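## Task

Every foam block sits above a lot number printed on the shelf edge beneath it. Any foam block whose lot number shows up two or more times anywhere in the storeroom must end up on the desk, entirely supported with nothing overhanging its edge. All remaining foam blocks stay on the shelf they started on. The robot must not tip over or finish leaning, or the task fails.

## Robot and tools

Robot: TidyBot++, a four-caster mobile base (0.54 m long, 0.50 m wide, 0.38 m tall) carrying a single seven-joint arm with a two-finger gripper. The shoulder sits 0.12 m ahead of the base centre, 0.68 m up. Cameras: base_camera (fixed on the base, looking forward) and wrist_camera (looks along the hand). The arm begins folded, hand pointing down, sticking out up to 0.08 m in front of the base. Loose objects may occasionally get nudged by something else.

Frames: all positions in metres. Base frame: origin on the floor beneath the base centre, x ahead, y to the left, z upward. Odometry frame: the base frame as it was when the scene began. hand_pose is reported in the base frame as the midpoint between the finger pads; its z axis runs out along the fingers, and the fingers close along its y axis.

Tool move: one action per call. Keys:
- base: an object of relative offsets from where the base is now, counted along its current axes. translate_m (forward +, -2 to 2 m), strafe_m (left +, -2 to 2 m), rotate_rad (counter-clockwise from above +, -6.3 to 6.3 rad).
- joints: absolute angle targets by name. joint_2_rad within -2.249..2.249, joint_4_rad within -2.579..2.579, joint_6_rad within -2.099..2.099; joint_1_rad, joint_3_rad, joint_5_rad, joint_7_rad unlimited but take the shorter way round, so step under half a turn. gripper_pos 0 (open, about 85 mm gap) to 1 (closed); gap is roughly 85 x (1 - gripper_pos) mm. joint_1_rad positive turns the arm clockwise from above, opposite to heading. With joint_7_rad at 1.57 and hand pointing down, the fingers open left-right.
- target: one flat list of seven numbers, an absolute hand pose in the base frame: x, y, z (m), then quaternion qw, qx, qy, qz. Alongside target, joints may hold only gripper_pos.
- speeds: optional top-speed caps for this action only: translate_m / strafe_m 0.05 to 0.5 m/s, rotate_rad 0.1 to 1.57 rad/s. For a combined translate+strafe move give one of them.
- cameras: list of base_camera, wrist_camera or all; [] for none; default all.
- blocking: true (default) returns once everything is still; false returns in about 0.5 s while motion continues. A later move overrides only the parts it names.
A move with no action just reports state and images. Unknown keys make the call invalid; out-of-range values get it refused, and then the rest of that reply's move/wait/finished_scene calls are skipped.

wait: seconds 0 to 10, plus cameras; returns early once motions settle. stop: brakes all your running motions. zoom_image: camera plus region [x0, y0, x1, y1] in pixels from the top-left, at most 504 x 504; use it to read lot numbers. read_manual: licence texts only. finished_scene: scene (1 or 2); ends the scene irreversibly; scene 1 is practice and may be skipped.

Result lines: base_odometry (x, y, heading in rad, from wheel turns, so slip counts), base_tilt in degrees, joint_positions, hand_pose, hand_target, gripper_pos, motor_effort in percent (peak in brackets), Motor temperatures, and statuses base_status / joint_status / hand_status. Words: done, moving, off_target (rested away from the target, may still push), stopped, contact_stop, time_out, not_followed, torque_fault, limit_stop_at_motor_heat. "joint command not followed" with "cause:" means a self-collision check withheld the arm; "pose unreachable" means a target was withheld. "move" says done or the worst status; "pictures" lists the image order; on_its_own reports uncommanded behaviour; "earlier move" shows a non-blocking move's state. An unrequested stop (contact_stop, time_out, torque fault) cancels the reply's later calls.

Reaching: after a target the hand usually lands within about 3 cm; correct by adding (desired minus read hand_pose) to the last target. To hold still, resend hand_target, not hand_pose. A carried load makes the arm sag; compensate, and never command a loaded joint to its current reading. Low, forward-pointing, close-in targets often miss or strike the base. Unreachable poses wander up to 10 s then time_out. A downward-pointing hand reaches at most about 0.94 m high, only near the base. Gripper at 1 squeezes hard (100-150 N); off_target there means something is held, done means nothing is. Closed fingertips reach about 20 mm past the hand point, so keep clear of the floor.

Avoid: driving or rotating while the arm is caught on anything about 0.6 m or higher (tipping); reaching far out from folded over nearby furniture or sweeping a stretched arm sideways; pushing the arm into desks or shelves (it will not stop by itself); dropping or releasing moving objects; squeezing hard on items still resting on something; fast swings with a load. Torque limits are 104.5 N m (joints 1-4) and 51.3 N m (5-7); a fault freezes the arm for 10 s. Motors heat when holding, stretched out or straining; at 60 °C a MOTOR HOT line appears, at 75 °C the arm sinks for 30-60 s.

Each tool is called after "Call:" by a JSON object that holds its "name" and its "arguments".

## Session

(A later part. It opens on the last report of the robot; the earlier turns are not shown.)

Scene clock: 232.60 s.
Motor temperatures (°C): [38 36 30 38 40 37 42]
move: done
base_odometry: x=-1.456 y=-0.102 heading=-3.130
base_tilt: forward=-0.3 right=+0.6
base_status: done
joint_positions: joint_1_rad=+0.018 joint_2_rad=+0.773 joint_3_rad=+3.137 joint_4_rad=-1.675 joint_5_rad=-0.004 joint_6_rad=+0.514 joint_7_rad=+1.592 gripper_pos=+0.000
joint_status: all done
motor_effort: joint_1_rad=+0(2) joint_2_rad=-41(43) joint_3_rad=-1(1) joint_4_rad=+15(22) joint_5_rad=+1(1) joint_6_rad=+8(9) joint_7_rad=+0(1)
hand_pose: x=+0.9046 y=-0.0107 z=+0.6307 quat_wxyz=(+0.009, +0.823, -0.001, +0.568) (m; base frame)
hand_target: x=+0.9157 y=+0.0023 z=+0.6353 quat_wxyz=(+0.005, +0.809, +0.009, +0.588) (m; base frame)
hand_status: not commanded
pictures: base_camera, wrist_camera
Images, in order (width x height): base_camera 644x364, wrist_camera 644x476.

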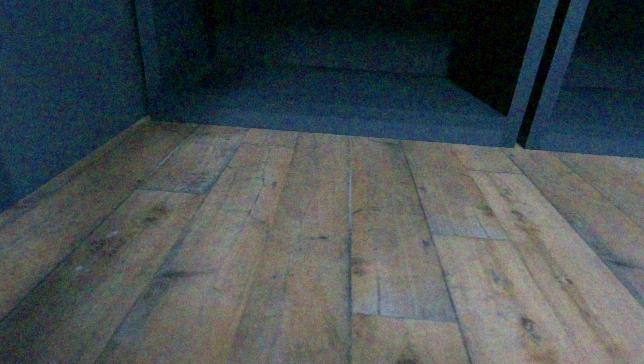

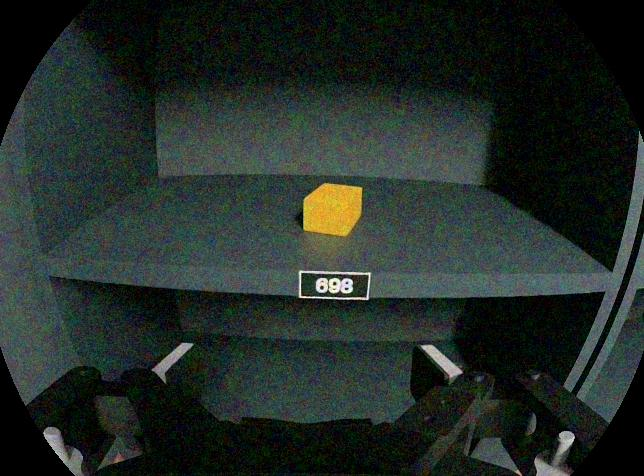

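Call:
{"name": "move", "arguments": {"base": {"translate_m":0.15,"strafe_m":0.231}, "joints": {"joint_1_rad":0.295}}}

Scene clock: 234.97 s.
Motor temperatures (°C): [38 36 30 38 40 37 42]
move: done
base_odometry: x=-1.603 y=-0.335 heading=-3.130
base_tilt: forward=-0.3 right=+0.6
base_status: done
joint_positions: joint_1_rad=+0.281 joint_2_rad=+0.773 joint_3_rad=+3.140 joint_4_rad=-1.672 joint_5_rad=-0.004 joint_6_rad=+0.518 joint_7_rad=+1.592 gripper_pos=+0.000
joint_status: all done
motor_effort: joint_1_rad=-1(5) joint_2_rad=-41(42) joint_3_rad=-1(3) joint_4_rad=+16(17) joint_5_rad=+1(1) joint_6_rad=+8(9) joint_7_rad=-1(1)
hand_pose: x=+0.8760 y=-0.2169 z=+0.6336 quat_wxyz=(+0.085, +0.814, -0.109, +0.565) (m; base frame)
hand_target: x=+0.8819 y=-0.2294 z=+0.6353 quat_wxyz=(+0.092, +0.801, -0.110, +0.581) (m; base frame)
hand_status: not commanded
pictures: base_camera, wrist_camera
Images, in order (width x height): base_camera 644x364, wrist_camera 644x476.

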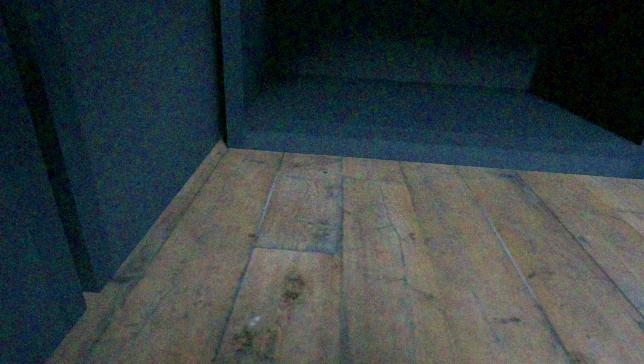

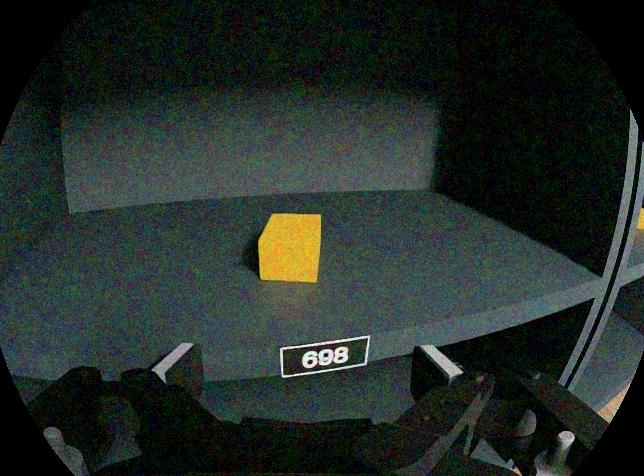

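Call:
{"name": "move", "arguments": {"joints": {"joint_2_rad":0.825,"joint_6_rad":0.6}}}

Call:
{"name": "move", "arguments": {"base": {"translate_m":0.13,"strafe_m":-0.024}, "speeds": {"translate_m":0.15}}}

Scene clock: 236.03 s.
Motor temperatures (°C): [38 36 30 38 40 37 42]
move: done
base_odometry: x=-1.603 y=-0.335 heading=-3.130
base_tilt: forward=-0.3 right=+0.6
base_status: not commanded
joint_positions: joint_1_rad=+0.281 joint_2_rad=+0.794 joint_3_rad=+3.140 joint_4_rad=-1.671 joint_5_rad=-0.004 joint_6_rad=+0.549 joint_7_rad=+1.592 gripper_pos=+0.000
joint_status: all done
motor_effort: joint_1_rad=-1(1) joint_2_rad=-41(42) joint_3_rad=+0(1) joint_4_rad=+16(17) joint_5_rad=+1(1) joint_6_rad=+8(9) joint_7_rad=+0(1)
hand_pose: x=+0.8781 y=-0.2176 z=+0.6258 quat_wxyz=(+0.086, +0.811, -0.108, +0.568) (m; base frame)
hand_target: x=+0.8832 y=-0.2298 z=+0.6236 quat_wxyz=(+0.092, +0.801, -0.110, +0.582) (m; base frame)
hand_status: not commanded
pictures: base_camera, wrist_camera
Images, in order (width x height): base_camera 644x364, wrist_camera 644x476.

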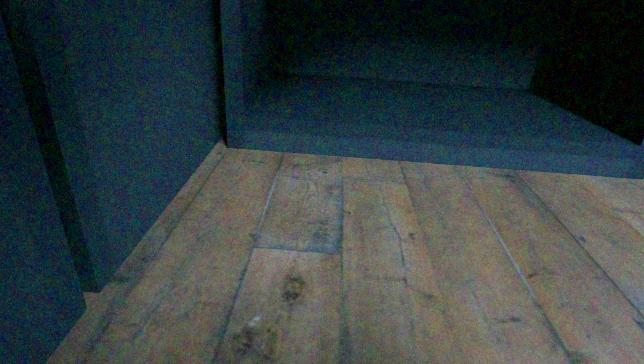

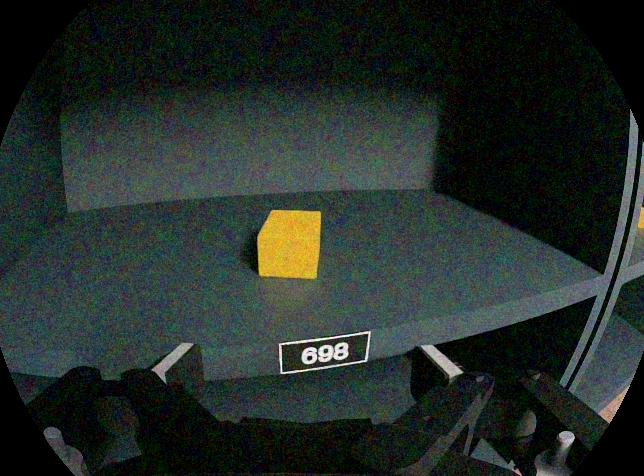

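Scene clock: 237.60 s.
Motor temperatures (°C): [38 36 30 38 40 37 42]
move: done
base_odometry: x=-1.734 y=-0.313 heading=-3.130
base_tilt: forward=-0.3 right=+0.6
base_status: done
joint_positions: joint_1_rad=+0.282 joint_2_rad=+0.796 joint_3_rad=+3.140 joint_4_rad=-1.668 joint_5_rad=-0.004 joint_6_rad=+0.549 joint_7_rad=+1.592 gripper_pos=+0.000
joint_status: not commanded
motor_effort: joint_1_rad=-1(2) joint_2_rad=-41(43) joint_3_rad=-1(1) joint_4_rad=+15(17) joint_5_rad=+1(1) joint_6_rad=+8(9) joint_7_rad=+0(1)
hand_pose: x=+0.8790 y=-0.2181 z=+0.6260 quat_wxyz=(+0.086, +0.811, -0.108, +0.569) (m; base frame)
hand_target: x=+0.8832 y=-0.2298 z=+0.6236 quat_wxyz=(+0.092, +0.801, -0.110, +0.582) (m; base frame)
hand_status: not commanded
pictures: base_camera, wrist_camera
Images, in order (width x height): base_camera 644x364, wrist_camera 644x476.

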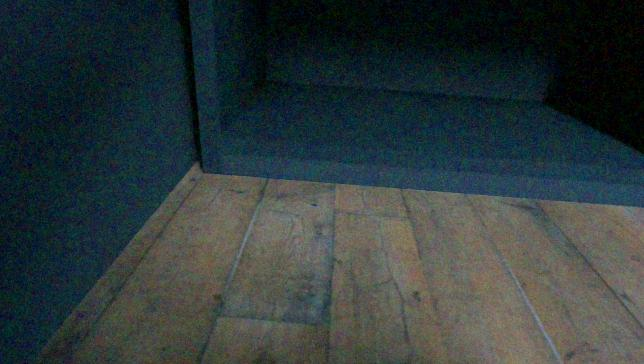

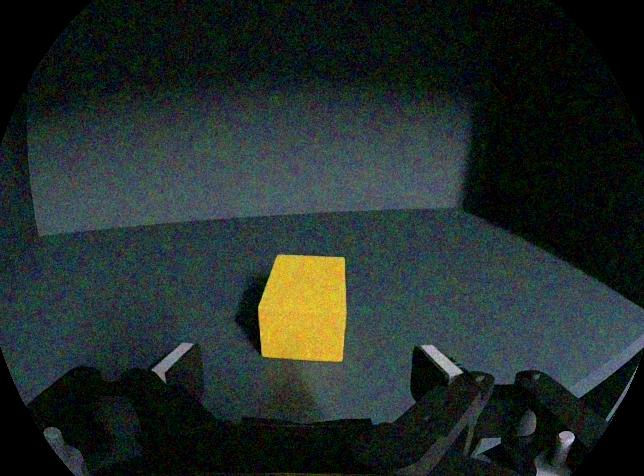

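Call:
{"name": "move", "arguments": {"joints": {"joint_2_rad":0.845,"joint_6_rad":0.62}, "cameras": []}}

Call:
{"name": "move", "arguments": {"base": {"translate_m":0.096,"strafe_m":-0.022}, "speeds": {"translate_m":0.12}}}

Scene clock: 238.47 s.
Motor temperatures (°C): [38 36 30 38 40 37 42]
move: done
base_odometry: x=-1.734 y=-0.313 heading=-3.130
base_tilt: forward=-0.3 right=+0.6
base_status: not commanded
joint_positions: joint_1_rad=+0.282 joint_2_rad=+0.814 joint_3_rad=+3.140 joint_4_rad=-1.668 joint_5_rad=-0.004 joint_6_rad=+0.569 joint_7_rad=+1.592 gripper_pos=+0.000
joint_status: all done
motor_effort: joint_1_rad=-1(1) joint_2_rad=-41(43) joint_3_rad=-1(1) joint_4_rad=+15(16) joint_5_rad=+1(1) joint_6_rad=+9(9) joint_7_rad=+0(0)
hand_pose: x=+0.8800 y=-0.2184 z=+0.6180 quat_wxyz=(+0.086, +0.810, -0.108, +0.570) (m; base frame)
hand_target: x=+0.8838 y=-0.2300 z=+0.6136 quat_wxyz=(+0.092, +0.801, -0.110, +0.582) (m; base frame)
hand_status: not commanded
pictures: none
No camera images: "cameras" was empty.

Scene clock: 239.90 s.
Motor temperatures (°C): [38 36 30 37 40 37 42]
move: done
base_odometry: x=-1.830 y=-0.292 heading=-3.129
base_tilt: forward=-0.3 right=+0.6
base_status: done
joint_positions: joint_1_rad=+0.282 joint_2_rad=+0.815 joint_3_rad=+3.140 joint_4_rad=-1.667 joint_5_rad=-0.004 joint_6_rad=+0.570 joint_7_rad=+1.592 gripper_pos=+0.000
joint_status: not commanded
motor_effort: joint_1_rad=+0(2) joint_2_rad=-41(43) joint_3_rad=-1(2) joint_4_rad=+15(17) joint_5_rad=+1(1) joint_6_rad=+8(9) joint_7_rad=+0(1)
hand_pose: x=+0.8802 y=-0.2190 z=+0.6176 quat_wxyz=(+0.086, +0.810, -0.108, +0.570) (m; base frame)
hand_target: x=+0.8838 y=-0.2300 z=+0.6136 quat_wxyz=(+0.092, +0.801, -0.110, +0.582) (m; base frame)
hand_status: not commanded
pictures: base_camera, wrist_camera
Images, in order (width x height): base_camera 644x364, wrist_camera 644x476.

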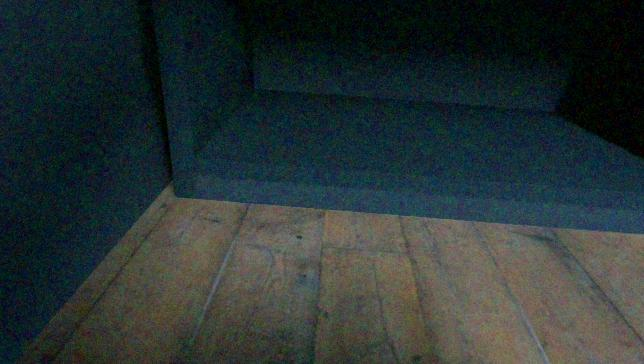

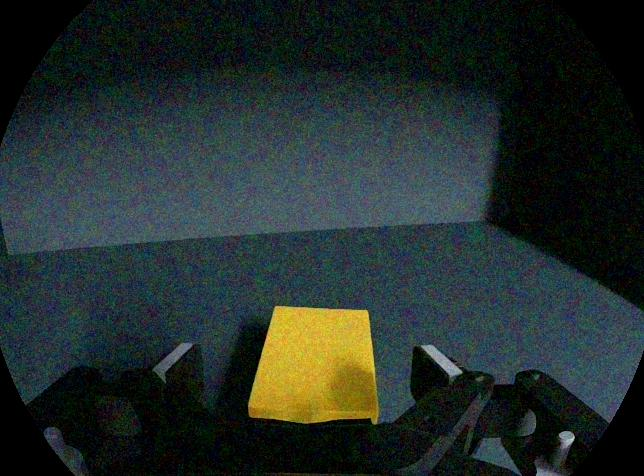

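Call:
{"name": "move", "arguments": {"joints": {"joint_2_rad":0.867,"joint_6_rad":0.64}, "cameras": []}}

Call:
{"name": "move", "arguments": {"base": {"translate_m":0.028,"strafe_m":-0.006}, "speeds": {"translate_m":0.12}}}

Scene clock: 240.73 s.
Motor temperatures (°C): [38 36 30 37 40 37 42]
move: done
base_odometry: x=-1.830 y=-0.292 heading=-3.129
base_tilt: forward=-0.3 right=+0.6
base_status: not commanded
joint_positions: joint_1_rad=+0.282 joint_2_rad=+0.836 joint_3_rad=+3.140 joint_4_rad=-1.667 joint_5_rad=-0.004 joint_6_rad=+0.590 joint_7_rad=+1.592 gripper_pos=+0.000
joint_status: all done
motor_effort: joint_1_rad=-1(1) joint_2_rad=-41(43) joint_3_rad=-1(1) joint_4_rad=+14(16) joint_5_rad=+1(1) joint_6_rad=+9(9) joint_7_rad=+0(0)
hand_pose: x=+0.8808 y=-0.2192 z=+0.6069 quat_wxyz=(+0.086, +0.810, -0.109, +0.570) (m; base frame)
hand_target: x=+0.8841 y=-0.2301 z=+0.6019 quat_wxyz=(+0.092, +0.801, -0.110, +0.581) (m; base frame)
hand_status: not commanded
pictures: none
No camera images: "cameras" was empty.

Scene clock: 241.60 s.
Motor temperatures (°C): [38 36 30 37 40 37 42]
move: done
base_odometry: x=-1.858 y=-0.287 heading=-3.128
base_tilt: forward=-0.3 right=+0.6
base_status: done
joint_positions: joint_1_rad=+0.283 joint_2_rad=+0.839 joint_3_rad=+3.140 joint_4_rad=-1.663 joint_5_rad=-0.004 joint_6_rad=+0.590 joint_7_rad=+1.592 gripper_pos=+0.000
joint_status: not commanded
motor_effort: joint_1_rad=-1(2) joint_2_rad=-42(44) joint_3_rad=-1(2) joint_4_rad=+15(17) joint_5_rad=+1(1) joint_6_rad=+8(9) joint_7_rad=+0(1)
hand_pose: x=+0.8818 y=-0.2201 z=+0.6065 quat_wxyz=(+0.086, +0.810, -0.109, +0.570) (m; base frame)
hand_target: x=+0.8841 y=-0.2301 z=+0.6019 quat_wxyz=(+0.092, +0.801, -0.110, +0.581) (m; base frame)
hand_status: not commanded
pictures: base_camera, wrist_camera
Images, in order (width x height): base_camera 644x364, wrist_camera 644x476.

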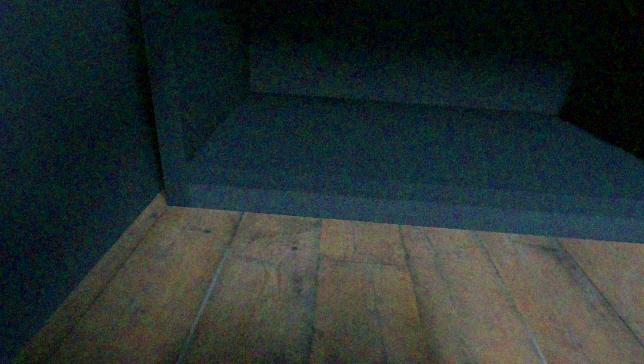

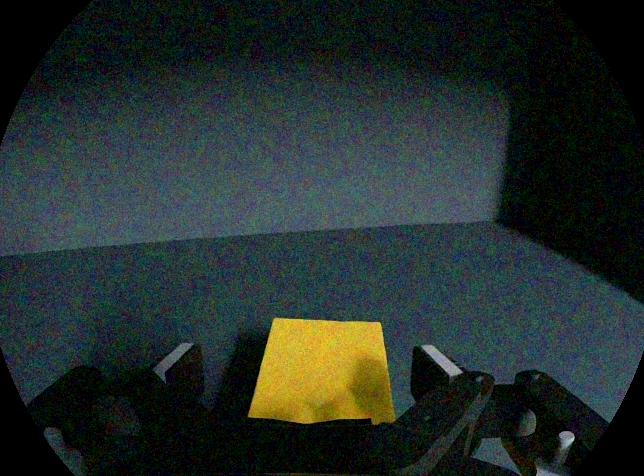

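Call:
{"name": "move", "arguments": {"base": {"translate_m":0.015,"strafe_m":-0.004}, "speeds": {"translate_m":0.12}, "cameras": []}}

Call:
{"name": "move", "arguments": {"joints": {"gripper_pos":0.5}}}

Call:
{"name": "move", "arguments": {"joints": {"joint_2_rad":0.79,"joint_6_rad":0.56}}}

Scene clock: 242.57 s.
Motor temperatures (°C): [38 36 30 37 40 37 42]
move: done
base_odometry: x=-1.873 y=-0.283 heading=-3.128
base_tilt: forward=-0.3 right=+0.6
base_status: done
joint_positions: joint_1_rad=+0.283 joint_2_rad=+0.841 joint_3_rad=+3.140 joint_4_rad=-1.661 joint_5_rad=-0.004 joint_6_rad=+0.590 joint_7_rad=+1.592 gripper_pos=+0.000
joint_status: not commanded
motor_effort: joint_1_rad=+0(1) joint_2_rad=-42(43) joint_3_rad=+0(1) joint_4_rad=+15(17) joint_5_rad=+1(1) joint_6_rad=+8(9) joint_7_rad=+0(1)
hand_pose: x=+0.8823 y=-0.2203 z=+0.6061 quat_wxyz=(+0.086, +0.810, -0.109, +0.570) (m; base frame)
hand_target: x=+0.8841 y=-0.2301 z=+0.6019 quat_wxyz=(+0.092, +0.801, -0.110, +0.581) (m; base frame)
hand_status: not commanded
pictures: none
No camera images: "cameras" was empty.

Scene clock: 243.40 s.
Motor temperatures (°C): [38 36 30 37 40 37 42]
move: done
base_odometry: x=-1.873 y=-0.283 heading=-3.128
base_tilt: forward=-0.3 right=+0.6
base_status: not commanded
joint_positions: joint_1_rad=+0.283 joint_2_rad=+0.841 joint_3_rad=+3.140 joint_4_rad=-1.661 joint_5_rad=-0.004 joint_6_rad=+0.590 joint_7_rad=+1.592 gripper_pos=+0.500
joint_status: all done
motor_effort: joint_1_rad=+0(1) joint_2_rad=-41(43) joint_3_rad=-1(1) joint_4_rad=+16(16) joint_5_rad=+1(1) joint_6_rad=+8(9) joint_7_rad=+0(1)
hand_pose: x=+0.8823 y=-0.2203 z=+0.6061 quat_wxyz=(+0.086, +0.810, -0.109, +0.570) (m; base frame)
hand_target: x=+0.8841 y=-0.2301 z=+0.6019 quat_wxyz=(+0.092, +0.801, -0.110, +0.581) (m; base frame)
hand_status: not commanded
pictures: base_camera, wrist_camera
Images, in order (width x height): base_camera 644x364, wrist_camera 644x476.

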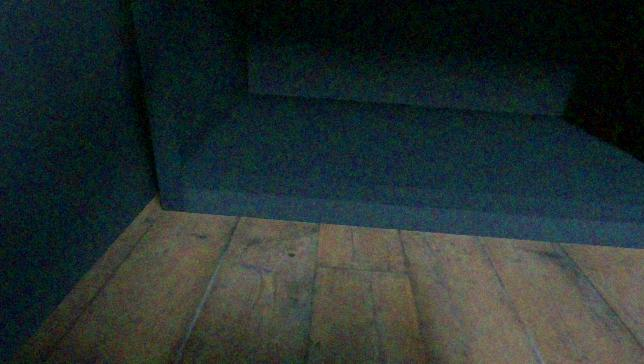

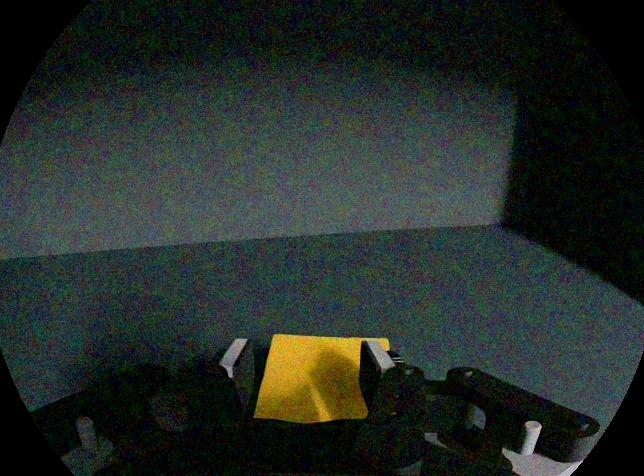

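Scene clock: 244.33 s.
Motor temperatures (°C): [38 36 30 37 40 37 42]
move: done
base_odometry: x=-1.873 y=-0.283 heading=-3.128
base_tilt: forward=-0.3 right=+0.6
base_status: not commanded
joint_positions: joint_1_rad=+0.283 joint_2_rad=+0.776 joint_3_rad=+3.140 joint_4_rad=-1.661 joint_5_rad=-0.004 joint_6_rad=+0.578 joint_7_rad=+1.592 gripper_pos=+0.500
joint_status: all done
motor_effort: joint_1_rad=+0(1) joint_2_rad=-41(44) joint_3_rad=-1(1) joint_4_rad=+17(17) joint_5_rad=+1(1) joint_6_rad=+9(10) joint_7_rad=+0(1)
hand_pose: x=+0.8844 y=-0.2209 z=+0.6541 quat_wxyz=(+0.090, +0.794, -0.107, +0.592) (m; base frame)
hand_target: x=+0.8812 y=-0.2292 z=+0.6396 quat_wxyz=(+0.092, +0.802, -0.110, +0.580) (m; base frame)
hand_status: not commanded
pictures: base_camera, wrist_camera
Images, in order (width x height): base_camera 644x364, wrist_camera 644x476.

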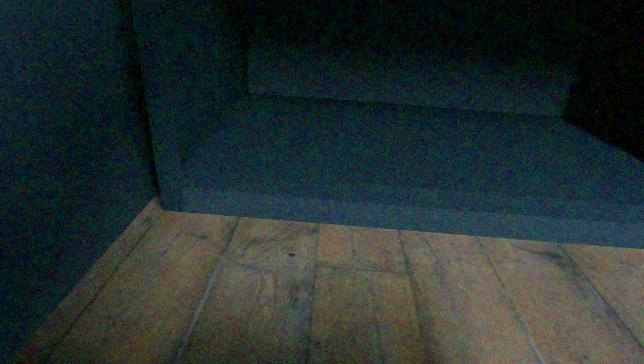

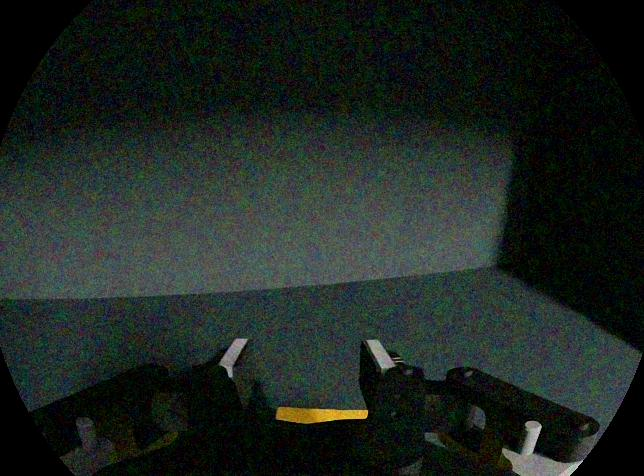

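Call:
{"name": "move", "arguments": {"base": {"translate_m":-0.08,"strafe_m":0.014}, "joints": {"gripper_pos":0}, "cameras": []}}

Call:
{"name": "move", "arguments": {"joints": {"joint_2_rad":0.91,"joint_6_rad":0.68}}}

Scene clock: 245.70 s.
Motor temperatures (°C): [38 36 30 37 40 37 42]
move: done
base_odometry: x=-1.793 y=-0.296 heading=-3.128
base_tilt: forward=-0.3 right=+0.6
base_status: done
joint_positions: joint_1_rad=+0.284 joint_2_rad=+0.775 joint_3_rad=+3.140 joint_4_rad=-1.661 joint_5_rad=-0.004 joint_6_rad=+0.578 joint_7_rad=+1.592 gripper_pos=+0.000
joint_status: all done
motor_effort: joint_1_rad=+0(2) joint_2_rad=-41(43) joint_3_rad=-1(2) joint_4_rad=+17(18) joint_5_rad=+1(1) joint_6_rad=+8(9) joint_7_rad=+0(0)
hand_pose: x=+0.8842 y=-0.2218 z=+0.6547 quat_wxyz=(+0.090, +0.794, -0.107, +0.592) (m; base frame)
hand_target: x=+0.8812 y=-0.2292 z=+0.6396 quat_wxyz=(+0.092, +0.802, -0.110, +0.580) (m; base frame)
hand_status: not commanded
pictures: none
No camera images: "cameras" was empty.

Scene clock: 246.73 s.
Motor temperatures (°C): [38 36 30 37 40 37 42]
move: done
base_odometry: x=-1.793 y=-0.296 heading=-3.128
base_tilt: forward=-0.3 right=+0.6
base_status: not commanded
joint_positions: joint_1_rad=+0.284 joint_2_rad=+0.893 joint_3_rad=+3.140 joint_4_rad=-1.661 joint_5_rad=-0.004 joint_6_rad=+0.631 joint_7_rad=+1.592 gripper_pos=+0.000
joint_status: all done
motor_effort: joint_1_rad=+0(1) joint_2_rad=-42(45) joint_3_rad=-1(1) joint_4_rad=+14(16) joint_5_rad=+1(1) joint_6_rad=+9(9) joint_7_rad=+0(0)
hand_pose: x=+0.8816 y=-0.2212 z=+0.5766 quat_wxyz=(+0.086, +0.813, -0.110, +0.566) (m; base frame)
hand_target: x=+0.8840 y=-0.2301 z=+0.5794 quat_wxyz=(+0.092, +0.802, -0.111, +0.580) (m; base frame)
hand_status: not commanded
pictures: base_camera, wrist_camera
Images, in order (width x height): base_camera 644x364, wrist_camera 644x476.

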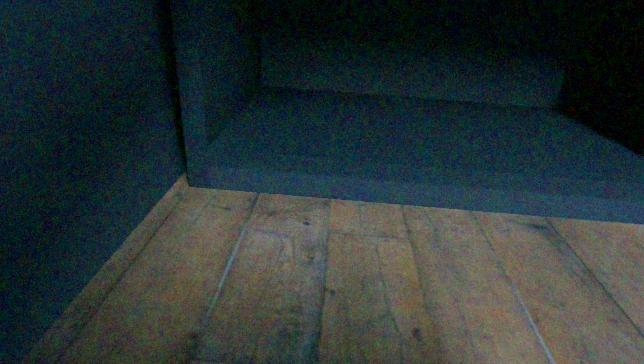

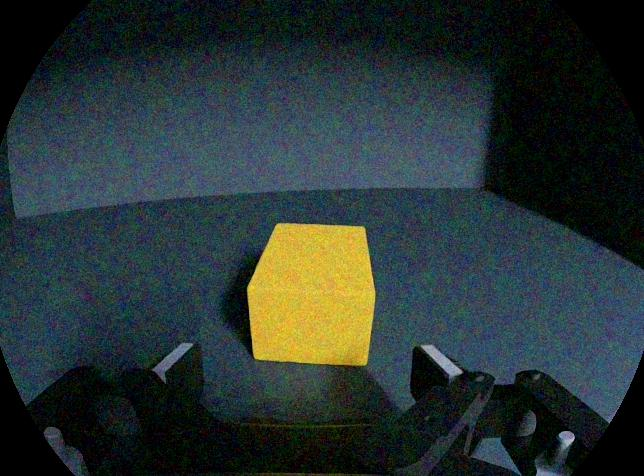

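Call:
{"name": "move", "arguments": {"joints": {"joint_2_rad":0.895,"joint_6_rad":0.67}, "cameras": []}}

Call:
{"name": "move", "arguments": {"base": {"translate_m":0.085,"strafe_m":-0.024}, "speeds": {"translate_m":0.12}}}

Scene clock: 247.53 s.
Motor temperatures (°C): [38 36 30 37 40 37 42]
move: done
base_odometry: x=-1.793 y=-0.296 heading=-3.128
base_tilt: forward=-0.3 right=+0.6
base_status: not commanded
joint_positions: joint_1_rad=+0.284 joint_2_rad=+0.888 joint_3_rad=+3.140 joint_4_rad=-1.661 joint_5_rad=-0.004 joint_6_rad=+0.631 joint_7_rad=+1.592 gripper_pos=+0.000
joint_status: all done
motor_effort: joint_1_rad=-1(1) joint_2_rad=-42(43) joint_3_rad=-1(1) joint_4_rad=+14(15) joint_5_rad=+1(1) joint_6_rad=+8(10) joint_7_rad=+0(0)
hand_pose: x=+0.8821 y=-0.2213 z=+0.5804 quat_wxyz=(+0.086, +0.811, -0.110, +0.568) (m; base frame)
hand_target: x=+0.8845 y=-0.2302 z=+0.5884 quat_wxyz=(+0.092, +0.801, -0.110, +0.582) (m; base frame)
hand_status: not commanded
pictures: none
No camera images: "cameras" was empty.

Scene clock: 248.90 s.
Motor temperatures (°C): [38 36 30 37 40 37 42]
move: done
base_odometry: x=-1.878 y=-0.273 heading=-3.128
base_tilt: forward=-0.3 right=+0.6
base_status: done
joint_positions: joint_1_rad=+0.285 joint_2_rad=+0.887 joint_3_rad=+3.140 joint_4_rad=-1.661 joint_5_rad=-0.004 joint_6_rad=+0.631 joint_7_rad=+1.592 gripper_pos=+0.000
joint_status: not commanded
motor_effort: joint_1_rad=+0(4) joint_2_rad=-43(43) joint_3_rad=-1(2) joint_4_rad=+14(16) joint_5_rad=+1(1) joint_6_rad=+8(9) joint_7_rad=+0(1)
hand_pose: x=+0.8821 y=-0.2216 z=+0.5812 quat_wxyz=(+0.087, +0.811, -0.110, +0.568) (m; base frame)
hand_target: x=+0.8845 y=-0.2302 z=+0.5884 quat_wxyz=(+0.092, +0.801, -0.110, +0.582) (m; base frame)
hand_status: not commanded
pictures: base_camera, wrist_camera
Images, in order (width x height): base_camera 644x364, wrist_camera 644x476.

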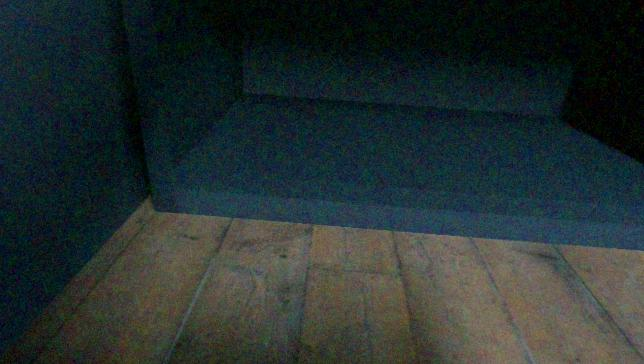

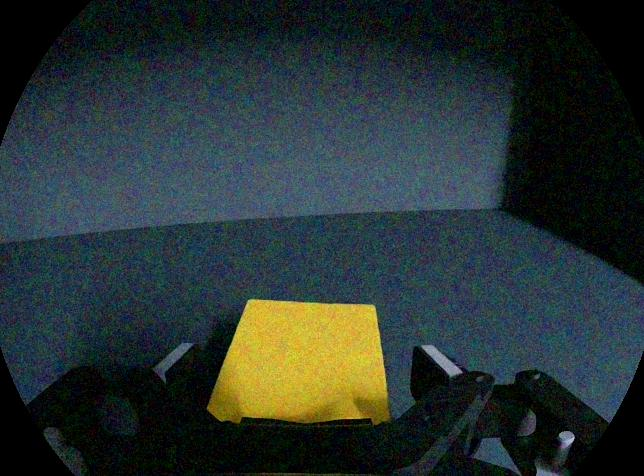

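Good. Close and lift.

Call:
{"name": "move", "arguments": {"joints": {"gripper_pos":0.5}, "cameras": []}}

Call:
{"name": "move", "arguments": {"joints": {"joint_2_rad":0.8,"joint_6_rad":0.58}}}

Scene clock: 249.93 s.
Motor temperatures (°C): [38 36 30 37 40 37 42]
move: off_target
base_odometry: x=-1.878 y=-0.273 heading=-3.128
base_tilt: forward=-0.3 right=+0.6
base_status: not commanded
joint_positions: joint_1_rad=+0.285 joint_2_rad=+0.886 joint_3_rad=+3.140 joint_4_rad=-1.661 joint_5_rad=-0.004 joint_6_rad=+0.631 joint_7_rad=+1.592 gripper_pos=+0.387
joint_status: gripper_pos off_target (ended at +0.387, target +0.500)
motor_effort: joint_1_rad=+0(1) joint_2_rad=-42(43) joint_3_rad=-1(1) joint_4_rad=+16(16) joint_5_rad=+1(1) joint_6_rad=+9(9) joint_7_rad=+0(1)
hand_pose: x=+0.8822 y=-0.2217 z=+0.5822 quat_wxyz=(+0.087, +0.811, -0.110, +0.568) (m; base frame)
hand_target: x=+0.8845 y=-0.2302 z=+0.5884 quat_wxyz=(+0.092, +0.801, -0.110, +0.582) (m; base frame)
hand_status: not commanded
pictures: none
No camera images: "cameras" was empty.

Scene clock: 250.93 s.
Motor temperatures (°C): [38 36 30 37 40 37 42]
move: done
base_odometry: x=-1.878 y=-0.273 heading=-3.128
base_tilt: forward=-0.3 right=+0.6
base_status: not commanded
joint_positions: joint_1_rad=+0.285 joint_2_rad=+0.784 joint_3_rad=+3.140 joint_4_rad=-1.661 joint_5_rad=-0.004 joint_6_rad=+0.610 joint_7_rad=+1.592 gripper_pos=+0.387
joint_status: all done
motor_effort: joint_1_rad=-1(1) joint_2_rad=-42(45) joint_3_rad=+0(1) joint_4_rad=+16(17) joint_5_rad=+1(1) joint_6_rad=+9(10) joint_7_rad=+0(1)
hand_pose: x=+0.8865 y=-0.2229 z=+0.6575 quat_wxyz=(+0.092, +0.787, -0.106, +0.601) (m; base frame)
hand_target: x=+0.8826 y=-0.2296 z=+0.6376 quat_wxyz=(+0.092, +0.799, -0.110, +0.584) (m; base frame)
hand_status: not commanded
pictures: base_camera, wrist_camera
Images, in order (width x height): base_camera 644x364, wrist_camera 644x476.

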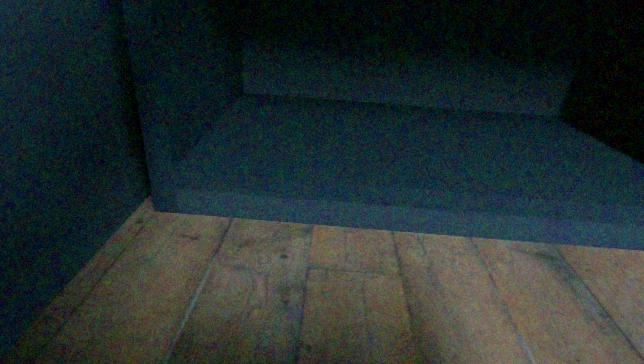

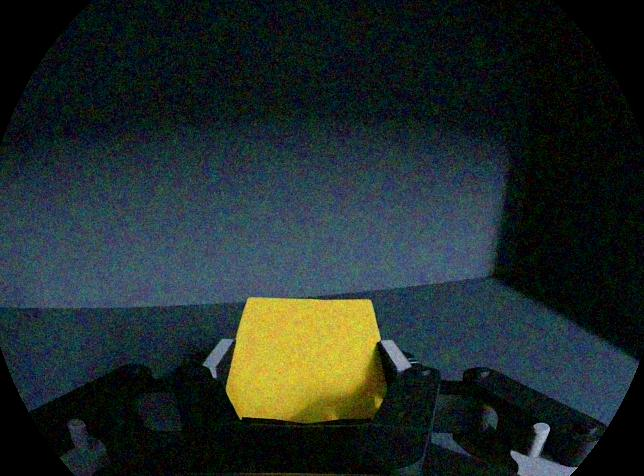

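Call:
{"name": "move", "arguments": {"base": {"translate_m":-0.5}, "cameras": []}}

Call:
{"name": "move", "arguments": {"base": {"translate_m":-1.17,"strafe_m":-0.25}, "joints": {"joint_1_rad":1.57,"joint_2_rad":-0.3,"joint_4_rad":-2.28,"joint_6_rad":0.15}, "cameras": []}}

Call:
{"name": "move", "arguments": {"joints": {"joint_1_rad":1.57,"joint_2_rad":0.5,"joint_4_rad":-1.476,"joint_6_rad":0.14}}}

Scene clock: 253.53 s.
Motor temperatures (°C): [38 36 30 37 40 37 42]
move: done
base_odometry: x=-1.378 y=-0.266 heading=-3.128
base_tilt: forward=-0.3 right=+0.6
base_status: done
joint_positions: joint_1_rad=+0.286 joint_2_rad=+0.784 joint_3_rad=+3.140 joint_4_rad=-1.661 joint_5_rad=-0.004 joint_6_rad=+0.610 joint_7_rad=+1.592 gripper_pos=+0.387
joint_status: not commanded
motor_effort: joint_1_rad=+0(4) joint_2_rad=-42(44) joint_3_rad=-1(2) joint_4_rad=+17(18) joint_5_rad=+1(1) joint_6_rad=+9(9) joint_7_rad=+0(0)
hand_pose: x=+0.8861 y=-0.2242 z=+0.6576 quat_wxyz=(+0.092, +0.787, -0.107, +0.601) (m; base frame)
hand_target: x=+0.8826 y=-0.2296 z=+0.6376 quat_wxyz=(+0.092, +0.799, -0.110, +0.584) (m; base frame)
hand_status: not commanded
pictures: none
No camera images: "cameras" was empty.

Scene clock: 257.23 s.
Motor temperatures (°C): [38 36 30 37 40 37 42]
move: done
base_odometry: x=-0.212 y=+0.000 heading=-3.128
base_tilt: forward=-0.4 right=+0.6
base_status: done
joint_positions: joint_1_rad=+1.554 joint_2_rad=-0.291 joint_3_rad=+3.146 joint_4_rad=-2.249 joint_5_rad=-0.004 joint_6_rad=+0.197 joint_7_rad=+1.592 gripper_pos=+0.387
joint_status: all done
motor_effort: joint_1_rad=+0(5) joint_2_rad=-9(44) joint_3_rad=+0(3) joint_4_rad=+21(22) joint_5_rad=+1(1) joint_6_rad=+9(10) joint_7_rad=+0(1)
hand_pose: x=+0.1254 y=-0.4760 z=+0.9071 quat_wxyz=(+0.451, +0.553, -0.538, +0.449) (m; base frame)
hand_target: x=+0.1215 y=-0.4649 z=+0.8789 quat_wxyz=(+0.435, +0.567, -0.554, +0.427) (m; base frame)
hand_status: not commanded
pictures: none
No camera images: "cameras" was empty.

Scene clock: 259.33 s.
Motor temperatures (°C): [38 36 30 37 40 37 42]
move: done
base_odometry: x=-0.212 y=+0.000 heading=-3.128
base_tilt: forward=-0.4 right=+0.6
base_status: not commanded
joint_positions: joint_1_rad=+1.554 joint_2_rad=+0.478 joint_3_rad=+3.146 joint_4_rad=-1.494 joint_5_rad=-0.004 joint_6_rad=+0.186 joint_7_rad=+1.592 gripper_pos=+0.387
joint_status: all done
motor_effort: joint_1_rad=-1(2) joint_2_rad=-37(39) joint_3_rad=+0(1) joint_4_rad=+22(23) joint_5_rad=+1(1) joint_6_rad=+9(10) joint_7_rad=+0(1)
hand_pose: x=+0.1301 y=-0.7871 z=+0.8662 quat_wxyz=(+0.445, +0.559, -0.542, +0.442) (m; base frame)
hand_target: x=+0.1220 y=-0.7910 z=+0.8456 quat_wxyz=(+0.433, +0.568, -0.555, +0.426) (m; base frame)
hand_status: not commanded
pictures: base_camera, wrist_camera
Images, in order (width x height): base_camera 644x364, wrist_camera 644x476.

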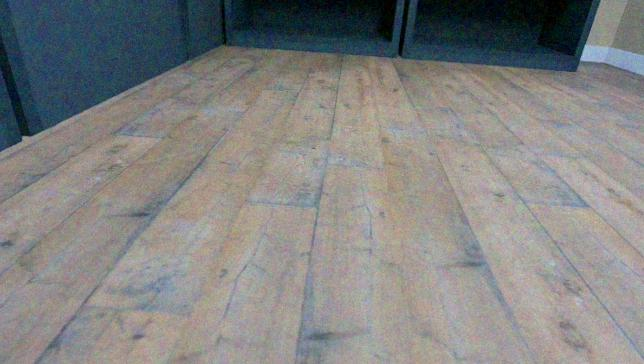

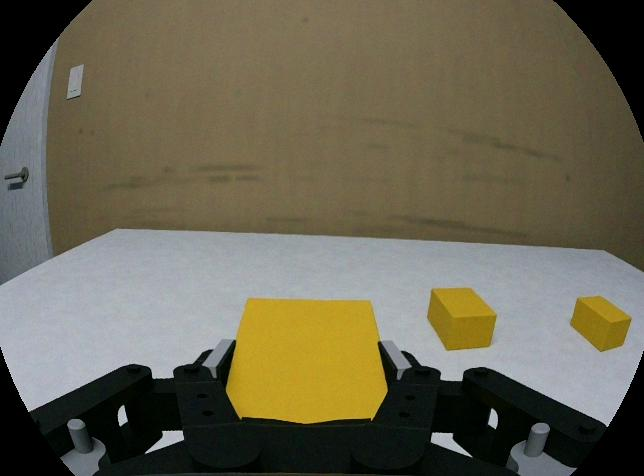

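Call:
{"name": "move", "arguments": {"base": {"strafe_m":-0.24}, "joints": {"joint_2_rad":0.6,"joint_4_rad":-1.59,"joint_6_rad":0.34}, "cameras": []}}

Call:
{"name": "move", "arguments": {"joints": {"joint_2_rad":0.65,"joint_6_rad":0.38}, "cameras": []}}

Call:
{"name": "move", "arguments": {"joints": {"joint_2_rad":0.67,"joint_6_rad":0.4}}}

Scene clock: 261.30 s.
Motor temperatures (°C): [38 36 30 37 40 37 42]
move: done
base_odometry: x=-0.215 y=+0.240 heading=-3.129
base_tilt: forward=-0.3 right=+0.6
base_status: done
joint_positions: joint_1_rad=+1.555 joint_2_rad=+0.582 joint_3_rad=+3.146 joint_4_rad=-1.573 joint_5_rad=-0.004 joint_6_rad=+0.294 joint_7_rad=+1.592 gripper_pos=+0.387
joint_status: all done
motor_effort: joint_1_rad=+0(1) joint_2_rad=-39(42) joint_3_rad=+0(1) joint_4_rad=+19(23) joint_5_rad=+1(1) joint_6_rad=+9(11) joint_7_rad=+0(1)
hand_pose: x=+0.1296 y=-0.7917 z=+0.7711 quat_wxyz=(+0.425, +0.575, -0.558, +0.420) (m; base frame)
hand_target: x=+0.1220 y=-0.7928 z=+0.7609 quat_wxyz=(+0.429, +0.571, -0.558, +0.422) (m; base frame)
hand_status: not commanded
pictures: none
No camera images: "cameras" was empty.

Scene clock: 262.03 s.
Motor temperatures (°C): [38 36 30 37 40 37 42]
move: off_target
base_odometry: x=-0.215 y=+0.240 heading=-3.129
base_tilt: forward=-0.3 right=+0.6
base_status: not commanded
joint_positions: joint_1_rad=+1.555 joint_2_rad=+0.597 joint_3_rad=+3.146 joint_4_rad=-1.573 joint_5_rad=-0.004 joint_6_rad=+0.336 joint_7_rad=+1.592 gripper_pos=+0.387
joint_status: joint_2_rad off_target (ended at +0.597, target +0.650); the others done
motor_effort: joint_1_rad=+0(1) joint_2_rad=-35(39) joint_3_rad=+0(0) joint_4_rad=+19(20) joint_5_rad=+1(1) joint_6_rad=+8(9) joint_7_rad=+0(1)
hand_pose: x=+0.1297 y=-0.7966 z=+0.7714 quat_wxyz=(+0.432, +0.570, -0.553, +0.428) (m; base frame)
hand_target: x=+0.1220 y=-0.7995 z=+0.7330 quat_wxyz=(+0.426, +0.573, -0.560, +0.419) (m; base frame)
hand_status: not commanded
pictures: none
No camera images: "cameras" was empty.

Scene clock: 262.63 s.
Motor temperatures (°C): [38 36 30 37 40 37 42]
move: off_target
base_odometry: x=-0.215 y=+0.240 heading=-3.129
base_tilt: forward=-0.4 right=+0.6
base_status: not commanded
joint_positions: joint_1_rad=+1.555 joint_2_rad=+0.606 joint_3_rad=+3.146 joint_4_rad=-1.573 joint_5_rad=-0.004 joint_6_rad=+0.360 joint_7_rad=+1.592 gripper_pos=+0.387
joint_status: joint_2_rad off_target (ended at +0.606, target +0.670); the others done
motor_effort: joint_1_rad=+0(1) joint_2_rad=-33(35) joint_3_rad=+0(0) joint_4_rad=+18(18) joint_5_rad=+1(1) joint_6_rad=+7(8) joint_7_rad=+0(0)
hand_pose: x=+0.1297 y=-0.7993 z=+0.7718 quat_wxyz=(+0.437, +0.566, -0.550, +0.432) (m; base frame)
hand_target: x=+0.1220 y=-0.8023 z=+0.7230 quat_wxyz=(+0.426, +0.573, -0.560, +0.419) (m; base frame)
hand_status: not commanded
pictures: base_camera, wrist_camera
Images, in order (width x height): base_camera 644x364, wrist_camera 644x476.

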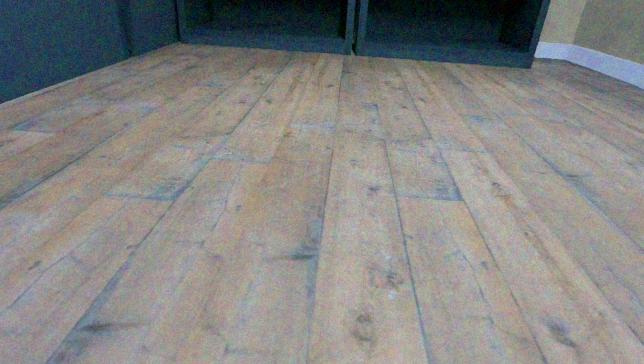

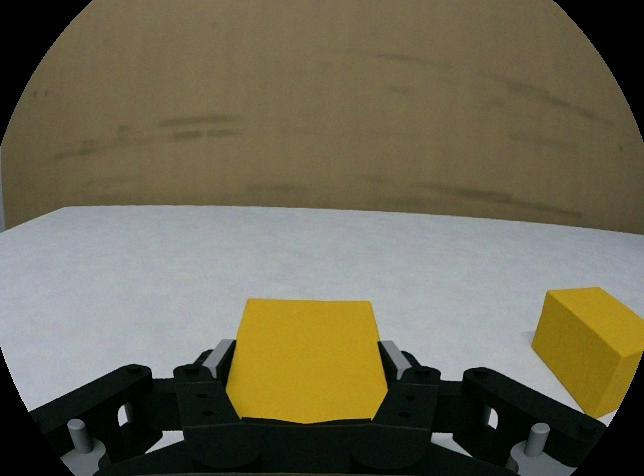

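In contact. Release and back away.

Call:
{"name": "move", "arguments": {"joints": {"joint_2_rad":0.63,"joint_6_rad":0.38}, "cameras": []}}

Call:
{"name": "move", "arguments": {"joints": {"gripper_pos":0.1}, "cameras": []}}

Call:
{"name": "move", "arguments": {"base": {"strafe_m":0.4}, "speeds": {"strafe_m":0.25}}}

Scene clock: 263.60 s.
Motor temperatures (°C): [38 36 30 37 40 37 42]
move: done
base_odometry: x=-0.215 y=+0.240 heading=-3.129
base_tilt: forward=-0.3 right=+0.6
base_status: not commanded
joint_positions: joint_1_rad=+1.555 joint_2_rad=+0.605 joint_3_rad=+3.146 joint_4_rad=-1.573 joint_5_rad=-0.004 joint_6_rad=+0.360 joint_7_rad=+1.592 gripper_pos=+0.387
joint_status: all done
motor_effort: joint_1_rad=+0(1) joint_2_rad=-36(39) joint_3_rad=+0(0) joint_4_rad=+18(19) joint_5_rad=+0(1) joint_6_rad=+8(10) joint_7_rad=+0(0)
hand_pose: x=+0.1297 y=-0.7992 z=+0.7724 quat_wxyz=(+0.437, +0.566, -0.549, +0.432) (m; base frame)
hand_target: x=+0.1220 y=-0.7984 z=+0.7490 quat_wxyz=(+0.432, +0.569, -0.556, +0.425) (m; base frame)
hand_status: not commanded
pictures: none
No camera images: "cameras" was empty.

Scene clock: 264.37 s.
Motor temperatures (°C): [38 36 30 37 40 37 42]
move: done
base_odometry: x=-0.215 y=+0.240 heading=-3.129
base_tilt: forward=-0.4 right=+0.6
base_status: not commanded
joint_positions: joint_1_rad=+1.555 joint_2_rad=+0.606 joint_3_rad=+3.146 joint_4_rad=-1.573 joint_5_rad=-0.004 joint_6_rad=+0.360 joint_7_rad=+1.592 gripper_pos=+0.100
joint_status: all done
motor_effort: joint_1_rad=+0(1) joint_2_rad=-39(40) joint_3_rad=-1(1) joint_4_rad=+19(20) joint_5_rad=+1(1) joint_6_rad=+8(9) joint_7_rad=+0(0)
hand_pose: x=+0.1297 y=-0.7993 z=+0.7716 quat_wxyz=(+0.437, +0.566, -0.550, +0.432) (m; base frame)
hand_target: x=+0.1220 y=-0.7984 z=+0.7490 quat_wxyz=(+0.432, +0.569, -0.556, +0.425) (m; base frame)
hand_status: not commanded
pictures: none
No camera images: "cameras" was empty.

Scene clock: 266.90 s.
Motor temperatures (°C): [38 36 30 37 40 37 42]
move: done
base_odometry: x=-0.209 y=-0.160 heading=-3.129
base_tilt: forward=-0.4 right=+0.6
base_status: done
joint_positions: joint_1_rad=+1.557 joint_2_rad=+0.609 joint_3_rad=+3.146 joint_4_rad=-1.573 joint_5_rad=-0.004 joint_6_rad=+0.360 joint_7_rad=+1.592 gripper_pos=+0.100
joint_status: not commanded
motor_effort: joint_1_rad=+0(3) joint_2_rad=-39(41) joint_3_rad=+0(2) joint_4_rad=+19(21) joint_5_rad=+1(1) joint_6_rad=+9(9) joint_7_rad=+0(1)
hand_pose: x=+0.1279 y=-0.7996 z=+0.7689 quat_wxyz=(+0.436, +0.566, -0.551, +0.431) (m; base frame)
hand_target: x=+0.1220 y=-0.7984 z=+0.7490 quat_wxyz=(+0.432, +0.569, -0.556, +0.425) (m; base frame)
hand_status: not commanded
pictures: base_camera, wrist_camera
Images, in order (width x height): base_camera 644x364, wrist_camera 644x476.

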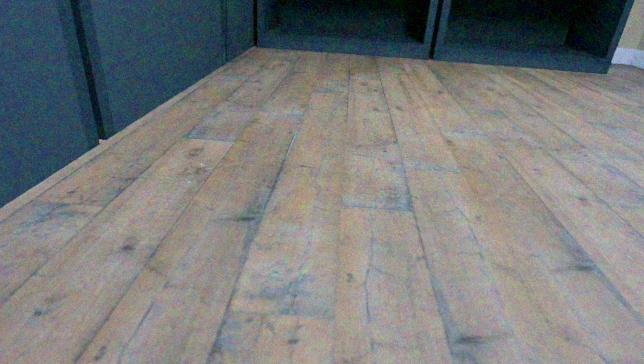

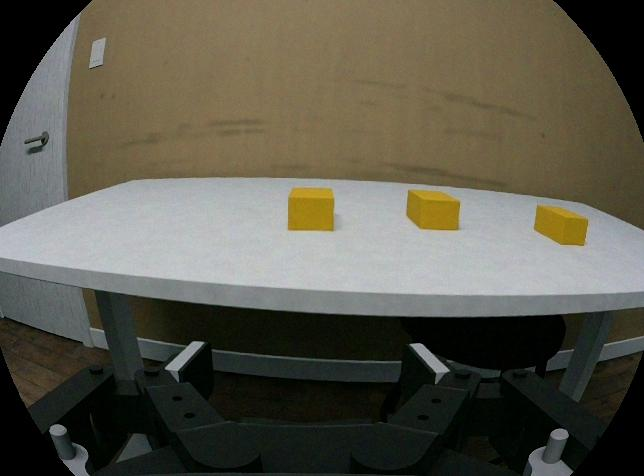

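Call:
{"name": "finished_scene", "arguments": {"scene": 2}}

The scene is finished: the task was done.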